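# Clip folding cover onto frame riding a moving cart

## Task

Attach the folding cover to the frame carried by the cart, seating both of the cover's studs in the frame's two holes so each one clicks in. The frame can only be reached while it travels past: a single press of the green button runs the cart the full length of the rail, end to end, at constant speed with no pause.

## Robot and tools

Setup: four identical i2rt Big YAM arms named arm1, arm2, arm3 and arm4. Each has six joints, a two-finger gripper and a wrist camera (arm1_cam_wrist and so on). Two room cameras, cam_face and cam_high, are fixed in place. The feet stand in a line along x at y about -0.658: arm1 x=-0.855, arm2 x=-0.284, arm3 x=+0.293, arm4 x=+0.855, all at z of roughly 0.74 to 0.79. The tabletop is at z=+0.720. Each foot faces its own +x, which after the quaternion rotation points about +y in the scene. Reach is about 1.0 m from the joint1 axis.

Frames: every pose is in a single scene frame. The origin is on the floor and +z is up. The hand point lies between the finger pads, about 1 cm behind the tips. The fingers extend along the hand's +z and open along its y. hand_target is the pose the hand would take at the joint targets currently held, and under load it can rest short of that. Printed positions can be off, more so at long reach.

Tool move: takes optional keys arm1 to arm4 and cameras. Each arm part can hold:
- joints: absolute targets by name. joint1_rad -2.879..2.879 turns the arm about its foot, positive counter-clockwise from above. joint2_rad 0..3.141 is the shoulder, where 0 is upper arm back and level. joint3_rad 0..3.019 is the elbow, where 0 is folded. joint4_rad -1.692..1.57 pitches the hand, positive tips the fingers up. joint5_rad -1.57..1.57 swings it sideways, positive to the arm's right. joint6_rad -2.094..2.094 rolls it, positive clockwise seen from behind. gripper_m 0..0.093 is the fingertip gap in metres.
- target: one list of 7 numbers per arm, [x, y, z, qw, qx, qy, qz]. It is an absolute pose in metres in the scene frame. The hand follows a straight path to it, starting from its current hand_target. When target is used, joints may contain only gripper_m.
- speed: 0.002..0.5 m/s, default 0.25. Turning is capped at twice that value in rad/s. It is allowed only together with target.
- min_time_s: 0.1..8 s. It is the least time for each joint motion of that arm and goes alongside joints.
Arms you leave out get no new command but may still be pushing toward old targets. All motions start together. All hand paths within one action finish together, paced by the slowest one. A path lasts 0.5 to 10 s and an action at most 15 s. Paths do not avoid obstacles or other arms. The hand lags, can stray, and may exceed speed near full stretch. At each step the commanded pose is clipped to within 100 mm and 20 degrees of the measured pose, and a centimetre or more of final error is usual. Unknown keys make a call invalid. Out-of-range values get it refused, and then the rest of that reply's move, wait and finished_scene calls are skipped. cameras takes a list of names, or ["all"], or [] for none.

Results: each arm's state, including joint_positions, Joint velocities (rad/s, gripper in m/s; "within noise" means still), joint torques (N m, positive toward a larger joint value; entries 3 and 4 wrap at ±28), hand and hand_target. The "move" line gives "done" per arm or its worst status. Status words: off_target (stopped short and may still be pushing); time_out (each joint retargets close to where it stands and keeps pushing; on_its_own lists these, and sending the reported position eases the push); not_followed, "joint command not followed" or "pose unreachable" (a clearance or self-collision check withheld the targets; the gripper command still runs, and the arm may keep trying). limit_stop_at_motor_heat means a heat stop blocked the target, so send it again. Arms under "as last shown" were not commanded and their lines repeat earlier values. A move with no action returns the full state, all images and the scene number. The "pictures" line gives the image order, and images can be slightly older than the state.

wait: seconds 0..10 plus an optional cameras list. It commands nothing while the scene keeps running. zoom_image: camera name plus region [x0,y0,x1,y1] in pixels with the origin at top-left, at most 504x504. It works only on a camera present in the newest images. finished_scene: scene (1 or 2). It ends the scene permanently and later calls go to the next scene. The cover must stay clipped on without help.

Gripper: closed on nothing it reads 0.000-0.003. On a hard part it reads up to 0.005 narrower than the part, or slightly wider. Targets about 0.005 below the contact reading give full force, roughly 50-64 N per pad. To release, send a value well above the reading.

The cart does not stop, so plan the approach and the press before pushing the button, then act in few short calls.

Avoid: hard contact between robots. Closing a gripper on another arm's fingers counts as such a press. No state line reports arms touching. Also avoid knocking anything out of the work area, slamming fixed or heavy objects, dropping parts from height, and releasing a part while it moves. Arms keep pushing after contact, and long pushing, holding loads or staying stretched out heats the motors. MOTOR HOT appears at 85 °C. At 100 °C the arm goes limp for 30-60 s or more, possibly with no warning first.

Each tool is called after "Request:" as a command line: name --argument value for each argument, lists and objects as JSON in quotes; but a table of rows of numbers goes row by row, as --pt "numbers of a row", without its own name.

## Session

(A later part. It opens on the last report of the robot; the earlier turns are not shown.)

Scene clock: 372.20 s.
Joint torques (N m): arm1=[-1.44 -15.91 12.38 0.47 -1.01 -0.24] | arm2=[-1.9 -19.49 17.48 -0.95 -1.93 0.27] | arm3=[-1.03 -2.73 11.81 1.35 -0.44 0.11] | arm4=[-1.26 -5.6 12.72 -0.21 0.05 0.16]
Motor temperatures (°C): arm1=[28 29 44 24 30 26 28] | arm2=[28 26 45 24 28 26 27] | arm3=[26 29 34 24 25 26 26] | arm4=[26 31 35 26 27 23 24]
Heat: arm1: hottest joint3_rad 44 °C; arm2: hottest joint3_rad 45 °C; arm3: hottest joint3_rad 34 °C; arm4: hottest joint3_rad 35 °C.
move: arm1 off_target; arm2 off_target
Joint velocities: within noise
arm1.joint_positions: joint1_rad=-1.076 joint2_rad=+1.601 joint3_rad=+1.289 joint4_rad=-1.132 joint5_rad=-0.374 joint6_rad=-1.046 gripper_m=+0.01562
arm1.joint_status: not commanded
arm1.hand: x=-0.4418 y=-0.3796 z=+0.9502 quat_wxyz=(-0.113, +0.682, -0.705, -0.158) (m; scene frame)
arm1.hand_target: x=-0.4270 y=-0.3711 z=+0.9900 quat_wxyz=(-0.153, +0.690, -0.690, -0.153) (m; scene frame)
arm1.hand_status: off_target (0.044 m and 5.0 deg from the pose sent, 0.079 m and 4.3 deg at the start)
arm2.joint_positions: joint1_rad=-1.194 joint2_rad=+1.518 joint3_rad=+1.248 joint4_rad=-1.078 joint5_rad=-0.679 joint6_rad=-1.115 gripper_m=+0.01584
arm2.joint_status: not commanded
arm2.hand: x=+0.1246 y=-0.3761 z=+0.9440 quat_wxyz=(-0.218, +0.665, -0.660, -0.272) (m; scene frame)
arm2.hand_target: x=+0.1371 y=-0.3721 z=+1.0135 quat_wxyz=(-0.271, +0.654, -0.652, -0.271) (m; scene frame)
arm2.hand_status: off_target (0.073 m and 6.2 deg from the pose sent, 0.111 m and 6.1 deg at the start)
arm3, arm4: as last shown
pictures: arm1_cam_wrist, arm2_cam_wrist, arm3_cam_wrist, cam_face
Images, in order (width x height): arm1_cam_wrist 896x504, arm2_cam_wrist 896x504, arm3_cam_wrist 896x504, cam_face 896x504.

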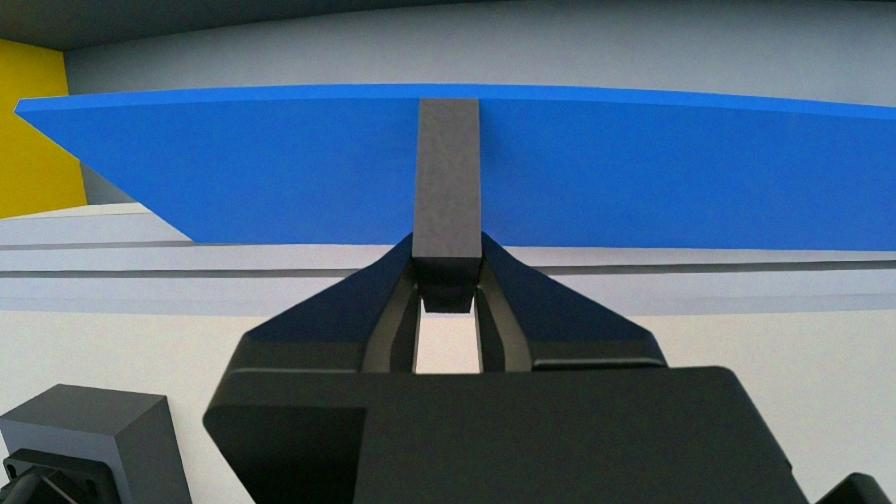

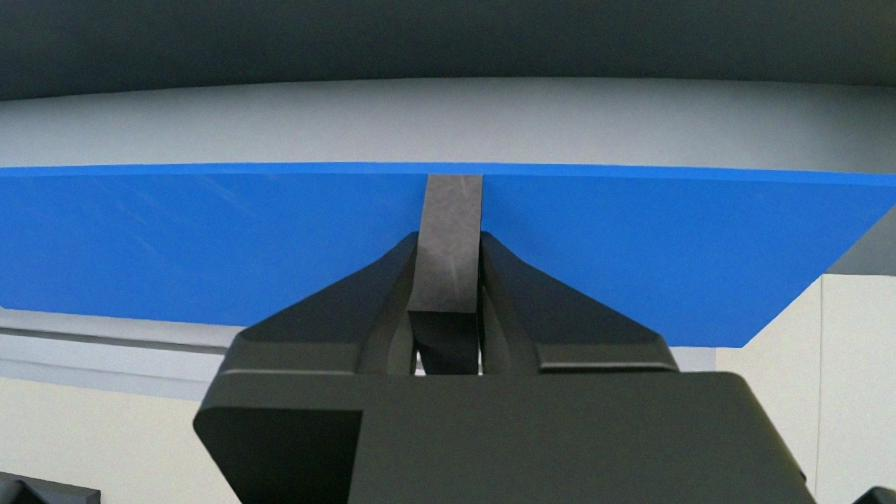

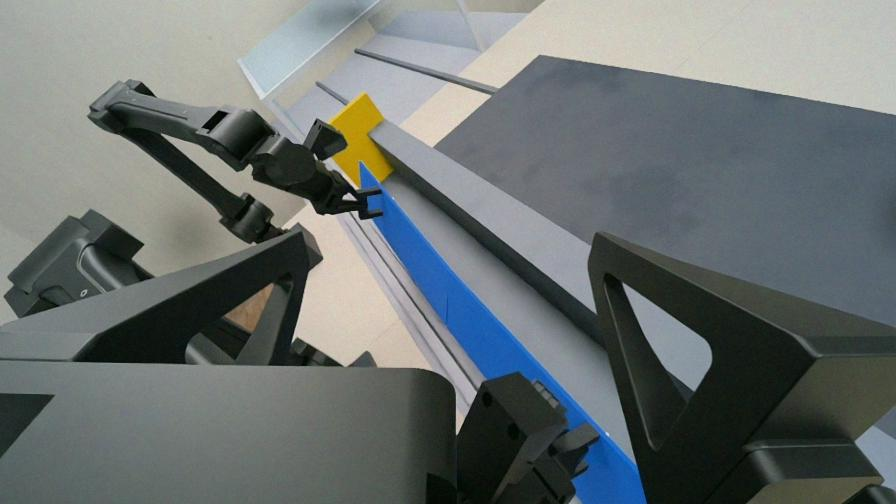

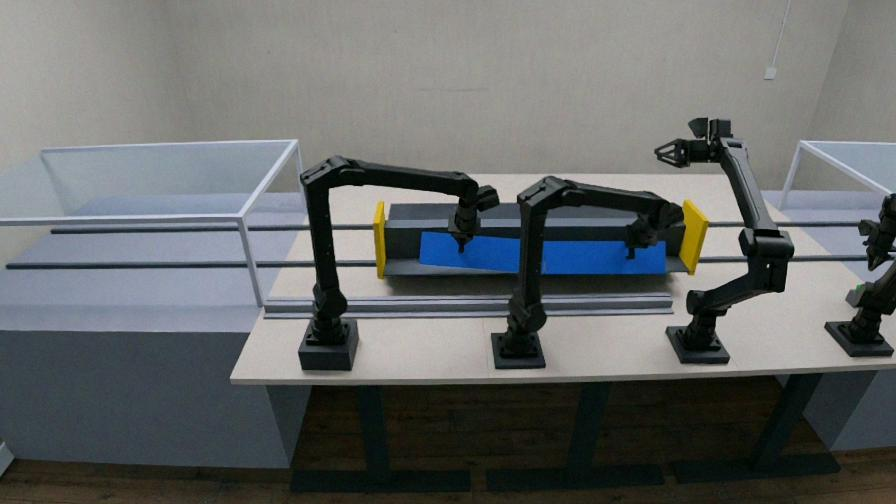

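Request:
move --arm1 '{"target":[-0.32,-0.375,0.975,-0.3155,0.6328,-0.6328,-0.3155],"speed":0.15}' --arm2 '{"target":[0.249,-0.375,1.01,-0.4206,0.5684,-0.5684,-0.4206],"speed":0.15}' --arm3 '{"joints":{"joint1_rad":-1.1}}' --cameras '["arm1_cam_wrist","arm2_cam_wrist","cam_face","cam_high"]'

Scene clock: 407.27 s.
Joint torques (N m): arm1=[-1.26 -16.62 11.77 1.17 -1.67 0.25] | arm2=[-2.14 -21.19 13.94 1.22 -1.79 0.61] | arm3=[-1.44 -1.38 11.78 1.42 -0.36 0.15] | arm4=[-1.26 -5.6 12.7 -0.2 0.06 0.15]
Motor temperatures (°C): arm1=[28 31 42 24 29 25 28] | arm2=[28 28 45 24 29 26 27] | arm3=[26 29 36 24 25 26 25] | arm4=[26 31 35 26 27 23 24]
Heat: arm1: hottest joint3_rad 42 °C; arm2: hottest joint3_rad 45 °C; arm3: hottest joint3_rad 36 °C; arm4: hottest joint3_rad 35 °C.
move: arm1 off_target; arm2 off_target; arm3 done
Joint velocities: within noise
arm1.joint_positions: joint1_rad=-1.279 joint2_rad=+1.787 joint3_rad=+1.382 joint4_rad=-0.887 joint5_rad=-0.854 joint6_rad=-1.176 gripper_m=+0.01562
arm1.joint_status: not commanded
arm1.hand: x=-0.3369 y=-0.3829 z=+0.9491 quat_wxyz=(-0.295, +0.638, -0.640, -0.311) (m; scene frame)
arm1.hand_target: x=-0.3216 y=-0.3758 z=+0.9753 quat_wxyz=(-0.316, +0.633, -0.633, -0.315) (m; scene frame)
arm1.hand_status: off_target (0.032 m and 2.6 deg from the pose sent, 0.124 m and 31.1 deg at the start)
arm2.joint_positions: joint1_rad=-1.344 joint2_rad=+1.736 joint3_rad=+1.353 joint4_rad=-0.717 joint5_rad=-1.173 joint6_rad=-1.045 gripper_m=+0.01555
arm2.joint_status: not commanded
arm2.hand: x=+0.2335 y=-0.3710 z=+0.9619 quat_wxyz=(-0.393, +0.586, -0.572, -0.418) (m; scene frame)
arm2.hand_target: x=+0.2460 y=-0.3759 z=+1.0095 quat_wxyz=(-0.417, +0.572, -0.566, -0.421) (m; scene frame)
arm2.hand_status: off_target (0.051 m and 3.8 deg from the pose sent, 0.141 m and 32.7 deg at the start)
arm3.joint_positions: joint1_rad=-1.090 joint2_rad=+0.798 joint3_rad=+1.151 joint4_rad=-0.892 joint5_rad=-1.198 joint6_rad=-0.008 gripper_m=+0.09398
arm3.joint_status: all done
arm3.hand: x=+0.4773 y=-0.3911 z=+1.2598 quat_wxyz=(-0.294, +0.432, -0.636, -0.568) (m; scene frame)
arm3.hand_target: x=+0.4767 y=-0.3945 z=+1.2818 quat_wxyz=(-0.310, +0.434, -0.629, -0.565) (m; scene frame)
arm3.hand_status: not commanded
arm4: as last shown
pictures: arm1_cam_wrist, arm2_cam_wrist, cam_face, cam_high
Images, in order (width x height): arm1_cam_wrist 896x504, arm2_cam_wrist 896x504, cam_face 896x504, cam_high 896x504.

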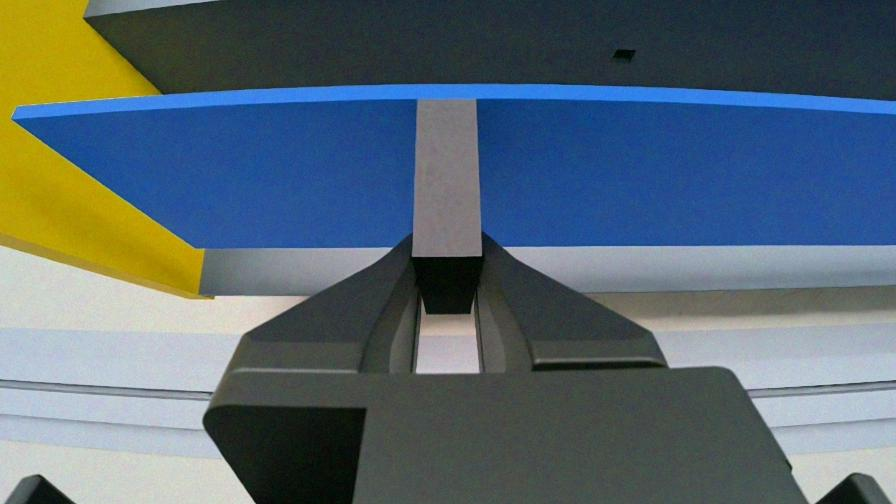

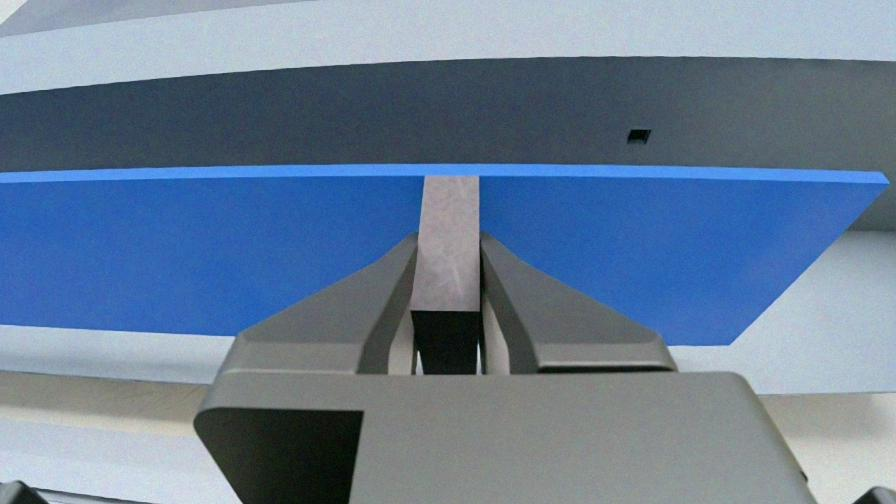

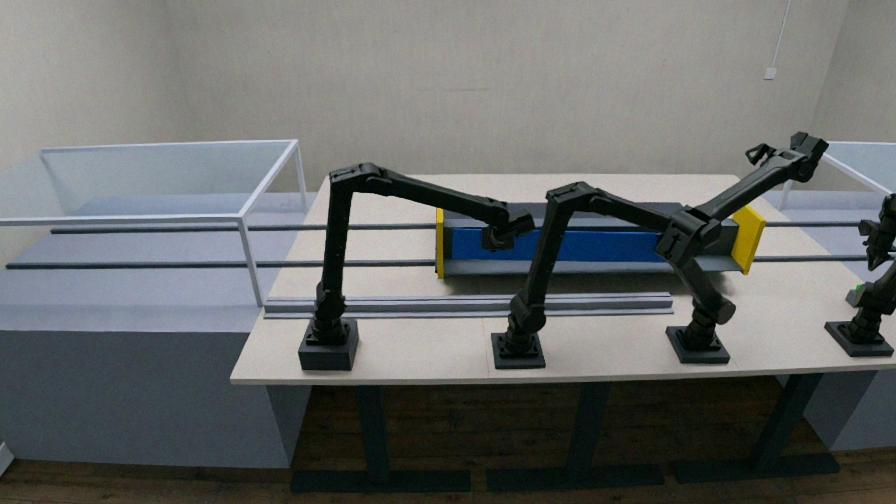

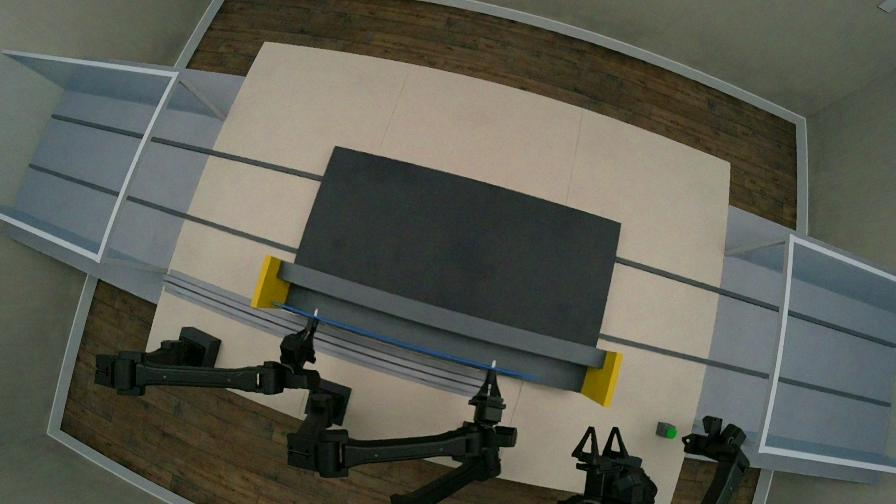

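Request:
move --arm1 '{"target":[-0.062,-0.365,0.975,-0.3155,0.6328,-0.6328,-0.3155],"speed":0.2}' --arm2 '{"target":[0.506,-0.365,1.01,-0.4206,0.5684,-0.5684,-0.4206],"speed":0.2}' --arm3 '{"joints":{"joint1_rad":-1.9}}' --cameras '["arm1_cam_wrist","arm2_cam_wrist"]'

Scene clock: 429.57 s.
Joint torques (N m): arm1=[-2.14 -28.4 13.87 0.91 -1.42 0.43] | arm2=[-0.5 -32.21 17.69 0.69 -1.13 0.44] | arm3=[-0.91 -2.61 11.81 1.54 -0.42 0.15] | arm4=[-1.26 -5.6 12.71 -0.2 0.05 0.15]
Motor temperatures (°C): arm1=[28 32 41 24 32 26 29] | arm2=[28 29 43 24 29 27 27] | arm3=[26 29 36 24 25 26 25] | arm4=[26 31 35 26 27 23 24]
Heat: arm1: hottest joint3_rad 41 °C; arm2: hottest joint3_rad 43 °C; arm3: hottest joint3_rad 36 °C; arm4: hottest joint3_rad 35 °C.
move: arm1 off_target; arm2 off_target; arm3 time_out
Joint velocities: within noise
arm1.joint_positions: joint1_rad=-1.337 joint2_rad=+2.671 joint3_rad=+2.850 joint4_rad=-1.412 joint5_rad=-0.874 joint6_rad=-1.170 gripper_m=+0.01562
arm1.joint_status: not commanded
arm1.hand: x=-0.0720 y=-0.3598 z=+0.9301 quat_wxyz=(-0.329, +0.622, -0.645, -0.297) (m; scene frame)
arm1.hand_target: x=-0.0659 y=-0.3658 z=+0.9742 quat_wxyz=(-0.357, +0.613, -0.641, -0.293) (m; scene frame)
arm1.hand_status: off_target (0.046 m and 3.2 deg from the pose sent, 0.277 m and 2.6 deg at the start; pose on its path clipped on 1 of 144 steps; a joint's target at an end of its range on 85 of 144 steps)
arm2.joint_positions: joint1_rad=-1.424 joint2_rad=+2.618 joint3_rad=+2.810 joint4_rad=-1.283 joint5_rad=-1.210 joint6_rad=-1.029 gripper_m=+0.01539
arm2.joint_status: not commanded
arm2.hand: x=+0.5029 y=-0.3721 z=+0.9518 quat_wxyz=(-0.412, +0.557, -0.587, -0.418) (m; scene frame)
arm2.hand_target: x=+0.4996 y=-0.3668 z=+1.0087 quat_wxyz=(-0.436, +0.558, -0.572, -0.414) (m; scene frame)
arm2.hand_status: off_target (0.059 m and 2.7 deg from the pose sent, 0.277 m and 3.8 deg at the start; pose on its path clipped on 13 of 144 steps)
arm3.joint_positions: joint1_rad=-1.215 joint2_rad=+0.798 joint3_rad=+1.151 joint4_rad=-0.892 joint5_rad=-1.197 joint6_rad=-0.008 gripper_m=+0.09398
arm3.joint_status: joint1_rad time_out (moved -0.125 of -0.810)
arm3.on_its_own: joint1_rad is held at -1.214, not at your -1.900, since a time_out
arm3.hand: x=+0.5092 y=-0.4164 z=+1.2598 quat_wxyz=(-0.329, +0.391, -0.662, -0.548) (m; scene frame)
arm3.hand_target: x=+0.5056 y=-0.4175 z=+1.2818 quat_wxyz=(-0.342, +0.397, -0.653, -0.547) (m; scene frame)
arm3.hand_status: not commanded
arm4.joint_positions: joint1_rad=-0.556 joint2_rad=+1.075 joint3_rad=+0.776 joint4_rad=-1.311 joint5_rad=-0.003 joint6_rad=-0.589 gripper_m=+0.00024
arm4.joint_status: not commanded
arm4.hand: x=+0.9980 y=-0.4448 z=+0.8828 quat_wxyz=(+0.019, +0.707, -0.707, +0.003) (m; scene frame)
arm4.hand_target: x=+1.0037 y=-0.4335 z=+0.8998 quat_wxyz=(+0.000, +0.707, -0.707, +0.000) (m; scene frame)
arm4.hand_status: not commanded
pictures: arm1_cam_wrist, arm2_cam_wrist
led back after a hold (arm2 arm): the arm was led back toward your command in small steps, so it may still be short of it.
led back after a hold (arm3 arm): the arm was led back toward your command in small steps, so it may still be short of it.
pose unreachable (arm2 arm): on one or more control steps of this call this arm could not follow its commanded pose, so it was not sent that pose on those steps. It may still have moved: this result reports where it is.
cause: moving toward the commanded pose would bring a part of the arm too close to another arm (this arm's upper arm (the part past joint 2) and the arm3 arm's upper arm (the part past joint 2), along the way the arms are being sent, or toward where that arm still pushes).
joint command not followed: on one or more control steps a check withheld the commanded joint targets of the arm3 arm, and it was not sent them on those steps.
cause: the commanded joint targets, or the way to them, would bring a part of the robot too close to another arm (this arm's forearm (the part past joint 3) and the arm2 arm's forearm (the part past joint 3), 33 mm apart when this arm was first held).
Images, in order (width x height): arm1_cam_wrist 896x504, arm2_cam_wrist 896x504.

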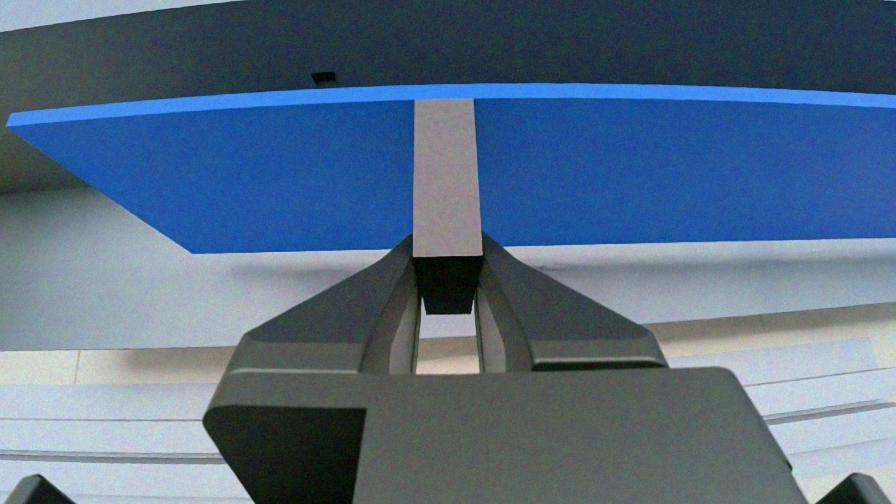

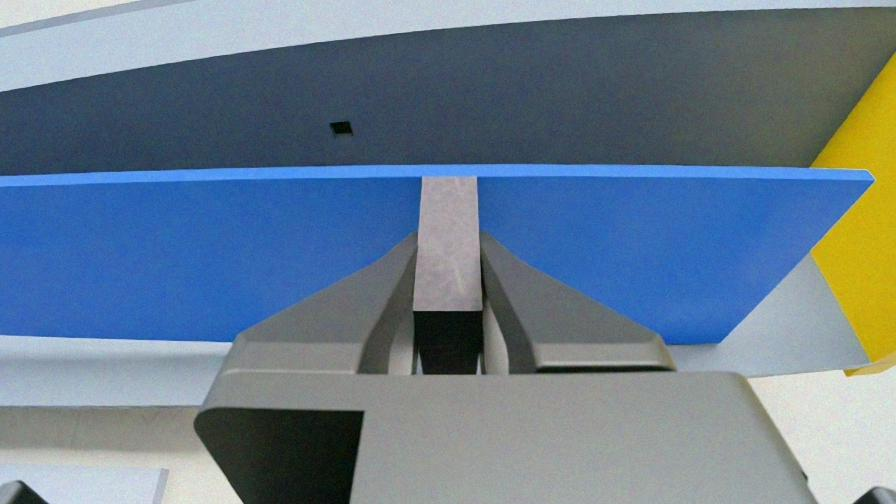

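Request:
move --arm1 '{"target":[-0.10,-0.47,0.985,-0.3155,0.6328,-0.6328,-0.3155],"speed":0.2}' --arm2 '{"target":[0.468,-0.47,1.02,-0.4206,0.5684,-0.5684,-0.4206],"speed":0.2}' --arm4 '{"target":[1.0,-0.50,0.95,-0.2706,0.6533,-0.6533,-0.2706]}' --cameras '[]'

Request:
move --arm1 '{"target":[-0.42,-0.47,0.975,-0.3155,0.6328,-0.6328,-0.3155],"speed":0.2}' --arm2 '{"target":[0.149,-0.475,1.01,-0.4206,0.5684,-0.5684,-0.4206],"speed":0.2}' --cameras '["all"]'

Scene clock: 452.53 s.
Joint torques (N m): arm1=[-1.14 -27.28 8.79 1.02 -1.55 0.06] | arm2=[-0.97 -34.61 12.08 0.14 -1.79 0.37] | arm3=[-1.32 -2.2 11.75 1.36 -0.43 0.11] | arm4=[-2.84 1.73 9.35 0.24 -0.57 0.01]
Motor temperatures (°C): arm1=[27 34 41 24 31 26 29] | arm2=[28 33 42 24 28 27 28] | arm3=[26 28 37 24 25 26 25] | arm4=[26 30 35 26 27 23 24]
Heat: arm1: hottest joint3_rad 41 °C; arm2: hottest joint3_rad 42 °C; arm3: hottest joint3_rad 37 °C; arm4: hottest joint3_rad 35 °C.
move: arm1 not_followed; arm2 not_followed; arm4 done
Joint velocities: within noise
arm1.joint_positions: joint1_rad=-1.405 joint2_rad=+2.700 joint3_rad=+2.823 joint4_rad=-1.562 joint5_rad=-0.865 joint6_rad=-1.355 gripper_m=+0.01562
arm1.joint_status: not commanded
arm1.on_its_own: joint1_rad is held at -1.405, not at its first target -1.349; joint3_rad is held at +2.834, not at its first target +2.929; joint4_rad is held at -1.564, not at its first target -1.424; joint6_rad is held at -1.346, not at its first target -1.129
arm1.hand: x=-0.0839 y=-0.4186 z=+0.8883 quat_wxyz=(-0.289, +0.636, -0.647, -0.308) (m; scene frame)
arm1.hand_target: x=-0.0833 y=-0.4158 z=+0.9016 quat_wxyz=(-0.299, +0.632, -0.642, -0.313) (m; scene frame)
arm1.hand_status: not_followed (0.111 m and 3.6 deg from the pose sent, 0.126 m and 3.2 deg at the start; pose on its path clipped on 36 of 85 steps)
arm2.joint_positions: joint1_rad=-1.468 joint2_rad=+2.667 joint3_rad=+2.754 joint4_rad=-1.471 joint5_rad=-1.197 joint6_rad=-1.286 gripper_m=+0.01539
arm2.joint_status: not commanded
arm2.on_its_own: joint1_rad is held at -1.468, not at its first target -1.418; joint3_rad is held at +2.780, not at its first target +2.901; joint4_rad is held at -1.471, not at its first target -1.283; joint6_rad is held at -1.230, not at its first target -0.966
arm2.hand: x=+0.4896 y=-0.4105 z=+0.8790 quat_wxyz=(-0.377, +0.568, -0.596, -0.425) (m; scene frame)
arm2.hand_target: x=+0.4887 y=-0.4089 z=+0.9319 quat_wxyz=(-0.395, +0.562, -0.588, -0.428) (m; scene frame)
arm2.hand_status: not_followed (0.155 m and 6.0 deg from the pose sent, 0.124 m and 2.7 deg at the start; pose on its path clipped on 45 of 85 steps)
arm3.joint_positions: joint1_rad=-1.215 joint2_rad=+0.798 joint3_rad=+1.151 joint4_rad=-0.892 joint5_rad=-1.197 joint6_rad=-0.008 gripper_m=+0.09398
arm3.joint_status: not commanded
arm3.on_its_own: joint1_rad is held at -1.214, not at your -1.900, since a time_out
arm3.hand: x=+0.5092 y=-0.4164 z=+1.2598 quat_wxyz=(-0.329, +0.391, -0.662, -0.548) (m; scene frame)
arm3.hand_target: x=+0.5056 y=-0.4175 z=+1.2818 quat_wxyz=(-0.342, +0.397, -0.653, -0.547) (m; scene frame)
arm3.hand_status: not commanded
arm4.joint_positions: joint1_rad=-1.284 joint2_rad=+0.600 joint3_rad=+0.604 joint4_rad=-1.312 joint5_rad=-0.755 joint6_rad=-1.222 gripper_m=+0.00024
arm4.joint_status: not commanded
arm4.hand: x=+1.0013 y=-0.4978 z=+0.9551 quat_wxyz=(-0.278, +0.656, -0.649, -0.266) (m; scene frame)
arm4.hand_target: x=+1.0000 y=-0.4999 z=+0.9502 quat_wxyz=(-0.271, +0.653, -0.653, -0.270) (m; scene frame)
arm4.hand_status: done (0.006 m and 1.1 deg from the pose sent, 0.087 m and 46.8 deg at the start)
pictures: none
led back after a hold (arm1 arm): the arm was led back toward your command in small steps, so it may still be short of it.
pose unreachable (arm1 arm): on one or more control steps of this call this arm could not follow its commanded pose, so it was not sent that pose on those steps. On the call's last step it was still not sent that pose. It may still have moved: this result reports where it is.
cause: moving toward the commanded pose would bring a part of the arm too close to another arm (this arm's wrist (the part past joint 4) and the arm2 arm's upper arm (the part past joint 2), along the way the arms are being sent, or toward where that arm still pushes).
pose unreachable (arm2 arm): on one or more control steps of this call this arm could not follow its commanded pose, so it was not sent that pose on those steps. On the call's last step it was still not sent that pose. It may still have moved: this result reports where it is.
cause: moving toward the commanded pose would bring a part of the arm too close to another arm (this arm's forearm (the part past joint 3) and the arm3 arm's upper arm (the part past joint 2), 17 mm apart when this arm was first held).
No camera images: "cameras" was empty.

Scene clock: 454.87 s.
Joint torques (N m): arm1=[0.38 -30.92 7.83 -2.41 -1.54 -0.01] | arm2=[-0.97 -29.45 12.94 1.31 -0.57 0.17] | arm3=[-1.55 -2.32 11.67 1.5 -0.45 0.11] | arm4=[-2.73 1.73 9.35 0.27 -0.57 0.02]
Motor temperatures (°C): arm1=[27 34 41 24 31 26 29] | arm2=[28 33 42 24 28 27 28] | arm3=[26 28 37 24 25 26 25] | arm4=[26 30 35 26 27 23 24]
Heat: arm1: hottest joint3_rad 41 °C; arm2: hottest joint3_rad 42 °C; arm3: hottest joint3_rad 37 °C; arm4: hottest joint3_rad 35 °C.
move: arm1 not_followed; arm2 not_followed
Joint velocities: within noise
arm1.joint_positions: joint1_rad=-1.428 joint2_rad=+2.553 joint3_rad=+2.510 joint4_rad=-1.523 joint5_rad=-0.873 joint6_rad=-1.497 gripper_m=+0.01562
arm1.joint_status: not commanded
arm1.on_its_own: joint1_rad is held at -1.406, not at its first target -1.349; joint2_rad is held at +2.498, not at its first target +2.662; joint3_rad is held at +2.510, not at its first target +2.929; joint4_rad is held at -1.593, not at its first target -1.424; joint6_rad is held at -1.496, not at its first target -1.129
arm1.hand: x=-0.1181 y=-0.4402 z=+0.8777 quat_wxyz=(-0.272, +0.655, -0.627, -0.323) (m; scene frame)
arm1.hand_target: x=-0.1351 y=-0.4225 z=+0.9209 quat_wxyz=(-0.269, +0.656, -0.619, -0.339) (m; scene frame)
arm1.hand_status: not_followed (0.319 m and 5.7 deg from the pose sent, 0.351 m and 3.6 deg at the start; pose on its path clipped on 49 of 69 steps)
arm2.joint_positions: joint1_rad=-1.462 joint2_rad=+2.588 joint3_rad=+2.569 joint4_rad=-1.518 joint5_rad=-1.201 joint6_rad=-1.440 gripper_m=+0.01554
arm2.joint_status: not commanded
arm2.on_its_own: joint3_rad is held at +2.608, not at its first target +2.901; joint4_rad is held at -1.486, not at its first target -1.283; joint6_rad is held at -1.408, not at its first target -0.966
arm2.hand: x=+0.4587 y=-0.4092 z=+0.8653 quat_wxyz=(-0.360, +0.585, -0.580, -0.438) (m; scene frame)
arm2.hand_target: x=+0.4684 y=-0.4081 z=+0.8812 quat_wxyz=(-0.376, +0.589, -0.575, -0.425) (m; scene frame)
arm2.hand_status: not_followed (0.348 m and 7.6 deg from the pose sent, 0.371 m and 6.0 deg at the start; pose on its path clipped on 57 of 70 steps)
arm3: as last shown
arm3.on_its_own: joint1_rad is held at -1.214, not at your -1.900, since a time_out
arm4.joint_positions: joint1_rad=-1.284 joint2_rad=+0.600 joint3_rad=+0.604 joint4_rad=-1.312 joint5_rad=-0.755 joint6_rad=-1.223 gripper_m=+0.00024
arm4.joint_status: not commanded
arm4.hand: x=+1.0013 y=-0.4978 z=+0.9550 quat_wxyz=(-0.278, +0.656, -0.649, -0.266) (m; scene frame)
arm4.hand_target: x=+0.9999 y=-0.4999 z=+0.9502 quat_wxyz=(-0.271, +0.653, -0.653, -0.271) (m; scene frame)
arm4.hand_status: not commanded
pictures: arm1_cam_wrist, arm2_cam_wrist, arm3_cam_wrist, arm4_cam_wrist, cam_face, cam_high
pose unreachable (arm1 arm): on one or more control steps of this call this arm could not follow its commanded pose, so it was not sent that pose on those steps. On the call's last step it was still not sent that pose. It may still have moved: this result reports where it is.
cause: moving toward the commanded pose would bring a part of the arm too close to another arm (this arm's wrist (the part past joint 4) and the arm2 arm's upper arm (the part past joint 2), where that arm would come to rest).
pose unreachable (arm2 arm): on one or more control steps of this call this arm could not follow its commanded pose, so it was not sent that pose on those steps. On the call's last step it was still not sent that pose. It may still have moved: this result reports where it is.
cause: moving toward the commanded pose would bring a part of the arm too close to another arm (this arm's upper arm (the part past joint 2) and the arm1 arm's wrist (the part past joint 4), along the way the arms are being sent, or toward where that arm still pushes).
Images, in order (width x height): arm1_cam_wrist 896x504, arm2_cam_wrist 896x504, arm3_cam_wrist 896x504, arm4_cam_wrist 896x504, cam_face 896x504, cam_high 896x504.

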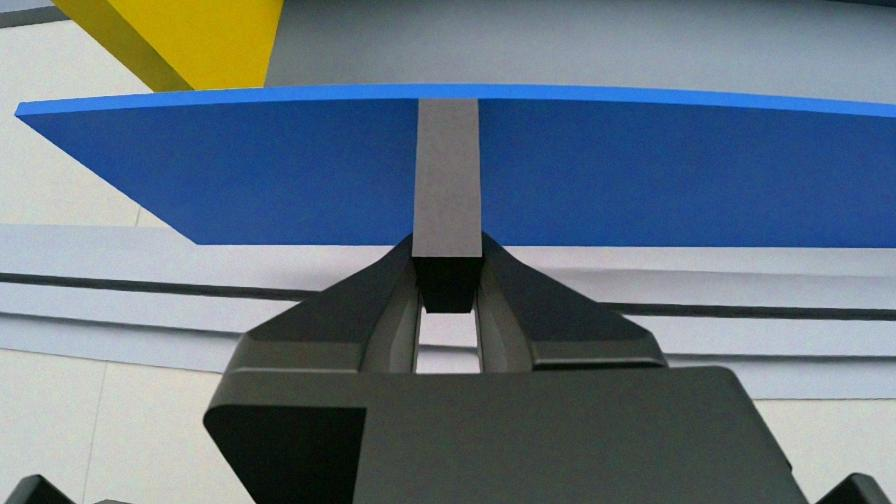

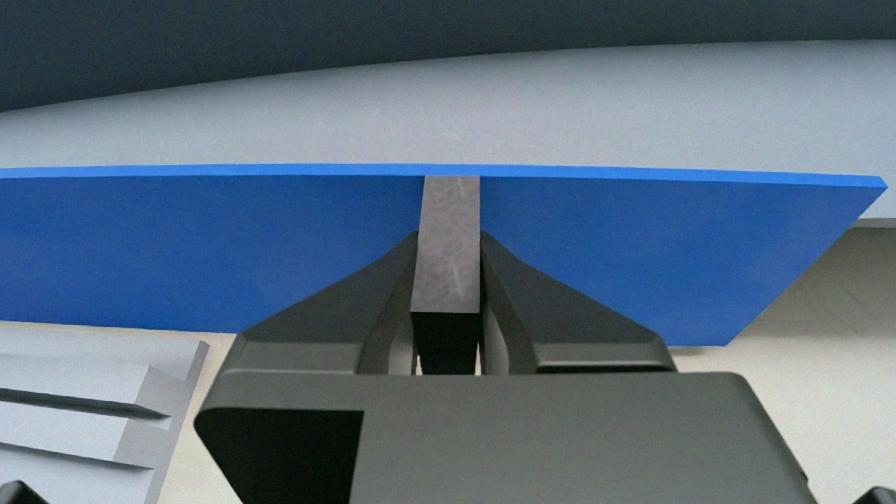

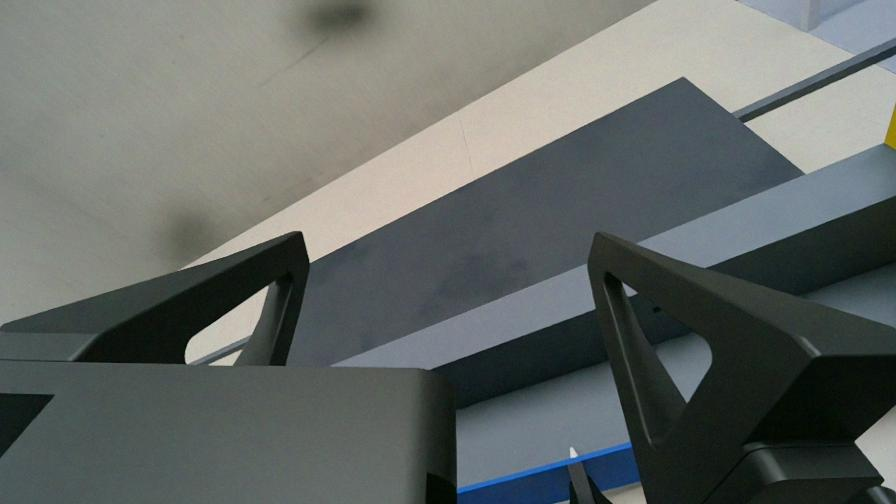

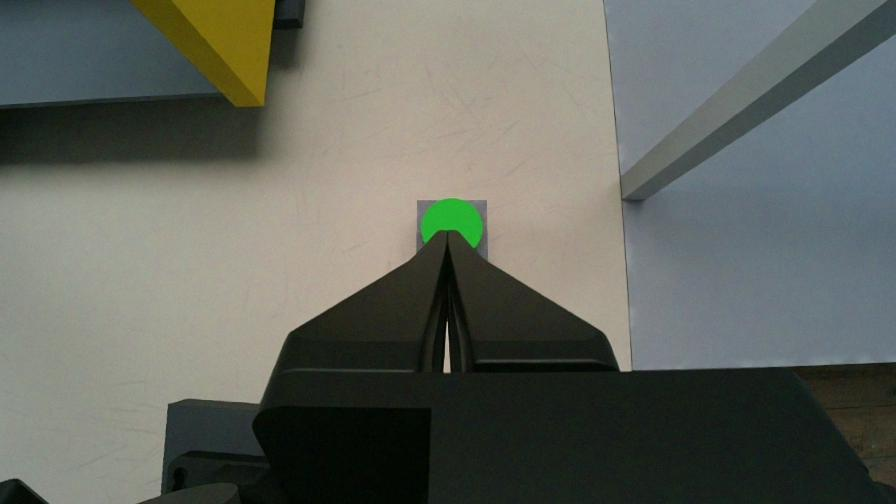

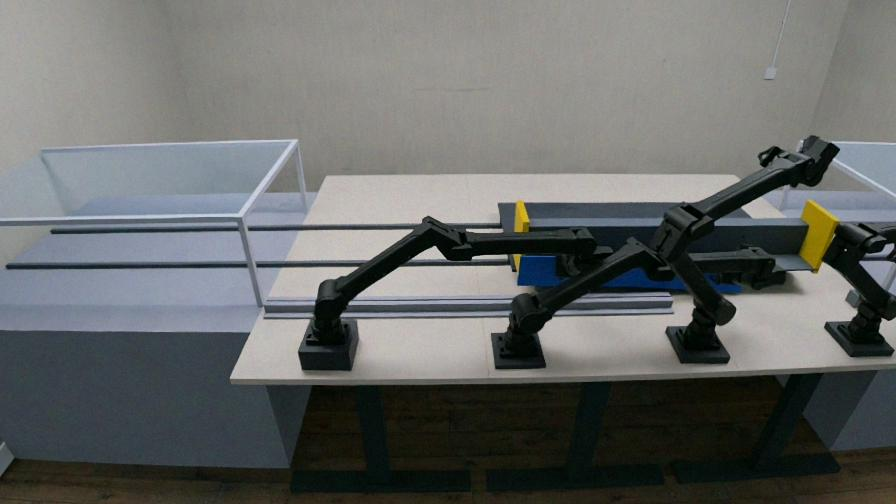

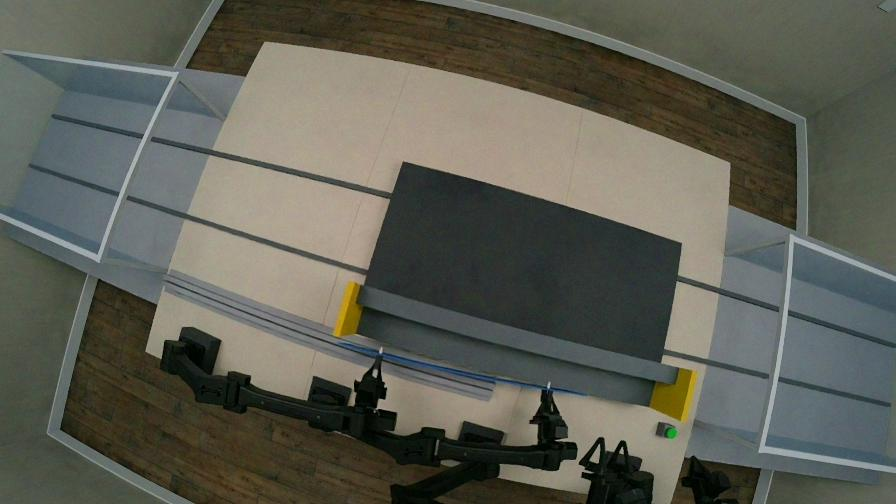

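Request:
move --arm1 '{"target":[-0.24,-0.445,0.98,-0.3155,0.6328,-0.6328,-0.3155],"speed":0.12}' --arm2 '{"target":[0.33,-0.445,1.01,-0.4206,0.5684,-0.5684,-0.4206],"speed":0.12}' --cameras '["arm1_cam_wrist","cam_face","cam_high"]'

Scene clock: 469.07 s.
Joint torques (N m): arm1=[0.44 -32.44 5.96 -2.86 -1.69 -0.01] | arm2=[-1.03 -29.51 12.96 1.59 -0.58 0.14] | arm3=[-0.85 -1.96 11.81 1.46 -0.42 0.13] | arm4=[-2.78 1.67 9.36 0.27 -0.57 0.01]
Motor temperatures (°C): arm1=[27 34 41 24 31 25 29] | arm2=[28 32 43 24 27 27 28] | arm3=[26 28 37 24 25 26 25] | arm4=[26 30 33 26 27 23 24]
Heat: arm1: hottest joint3_rad 41 °C; arm2: hottest joint3_rad 43 °C; arm3: hottest joint3_rad 37 °C; arm4: hottest joint3_rad 33 °C.
move: arm1 not_followed; arm2 not_followed
Joint velocities: within noise
arm1.joint_positions: joint1_rad=-1.428 joint2_rad=+2.521 joint3_rad=+2.448 joint4_rad=-1.474 joint5_rad=-0.873 joint6_rad=-1.497 gripper_m=+0.01562
arm1.joint_status: not commanded
arm1.on_its_own: joint1_rad is held at -1.407, not at its first target -1.349; joint2_rad is held at +2.444, not at its first target +2.662; joint3_rad is held at +2.420, not at its first target +2.929; joint4_rad is held at -1.554, not at its first target -1.424; joint6_rad is held at -1.494, not at its first target -1.129
arm1.hand: x=-0.1202 y=-0.4405 z=+0.8774 quat_wxyz=(-0.279, +0.658, -0.624, -0.317) (m; scene frame)
arm1.hand_target: x=-0.1440 y=-0.4246 z=+0.9256 quat_wxyz=(-0.271, +0.654, -0.619, -0.339) (m; scene frame)
arm1.hand_status: not_followed (0.158 m and 5.2 deg from the pose sent, 0.159 m and 5.7 deg at the start; pose on its path clipped on 34 of 59 steps)
arm2.joint_positions: joint1_rad=-1.462 joint2_rad=+2.588 joint3_rad=+2.569 joint4_rad=-1.526 joint5_rad=-1.201 joint6_rad=-1.437 gripper_m=+0.01553
arm2.joint_status: not commanded
arm2.on_its_own: joint3_rad is held at +2.608, not at its first target +2.901; joint4_rad is held at -1.486, not at its first target -1.283; joint6_rad is held at -1.408, not at its first target -0.966
arm2.hand: x=+0.4577 y=-0.4094 z=+0.8652 quat_wxyz=(-0.356, +0.582, -0.583, -0.440) (m; scene frame)
arm2.hand_target: x=+0.4684 y=-0.4081 z=+0.8811 quat_wxyz=(-0.376, +0.589, -0.575, -0.425) (m; scene frame)
arm2.hand_status: not_followed (0.196 m and 8.1 deg from the pose sent, 0.197 m and 7.6 deg at the start; pose on its path clipped on 29 of 53 steps)
arm3, arm4: as last shown
arm3.on_its_own: joint1_rad is held at -1.214, not at your -1.900, since a time_out
pictures: arm1_cam_wrist, cam_face, cam_high
held back during your reply time (arm2 arm), on 362 control steps: a part of the arm was too close to another arm, or the arm's last command would have brought one too close.
led back after a hold (arm1 arm): the arm was led back toward your command in small steps, so it may still be short of it.
pose unreachable (arm1 arm): on one or more control steps of this call this arm could not follow its commanded pose, so it was not sent that pose on those steps. On the call's last step it was still not sent that pose. It may still have moved: this result reports where it is.
cause: moving toward the commanded pose would bring a part of the arm too close to another arm (this arm's wrist (the part past joint 5) and the arm2 arm's upper arm (the part past joint 2), where that arm would come to rest).
pose unreachable (arm2 arm): on one or more control steps of this call this arm could not follow its commanded pose, so it was not sent that pose on those steps. On the call's last step it was still not sent that pose. It may still have moved: this result reports where it is.
cause: moving toward the commanded pose would bring a part of the arm too close to another arm (this arm's upper arm (the part past joint 2) and the arm1 arm's wrist (the part past joint 5), where that arm would come to rest).
Images, in order (width x height): arm1_cam_wrist 896x504, cam_face 896x504, cam_high 896x504.

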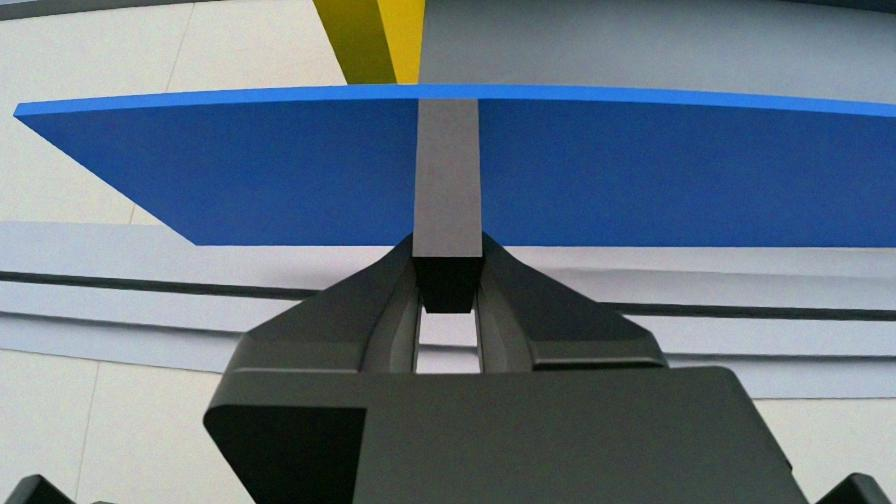

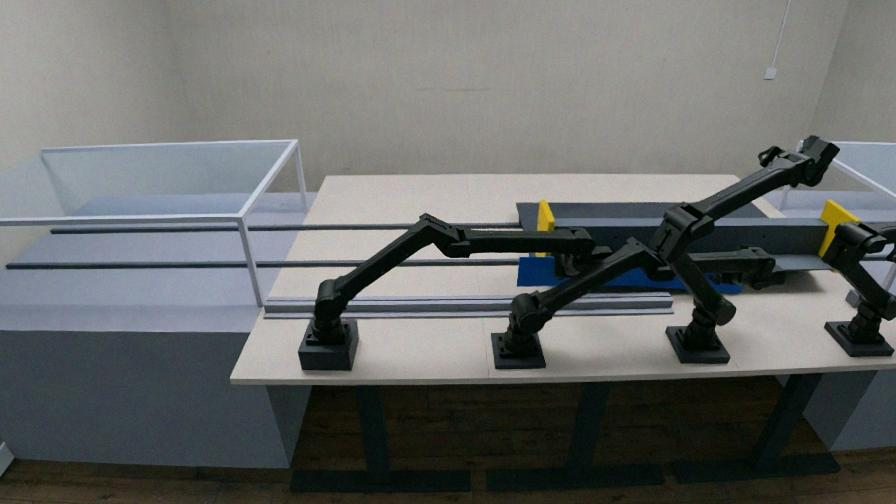

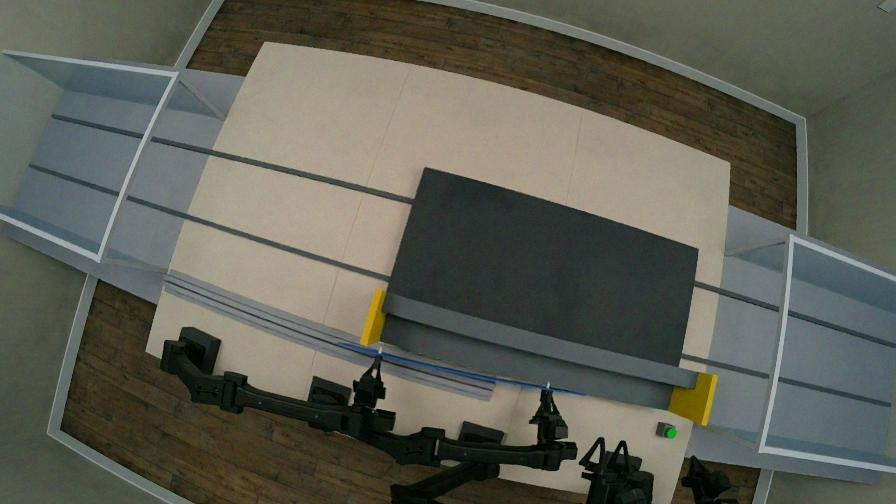

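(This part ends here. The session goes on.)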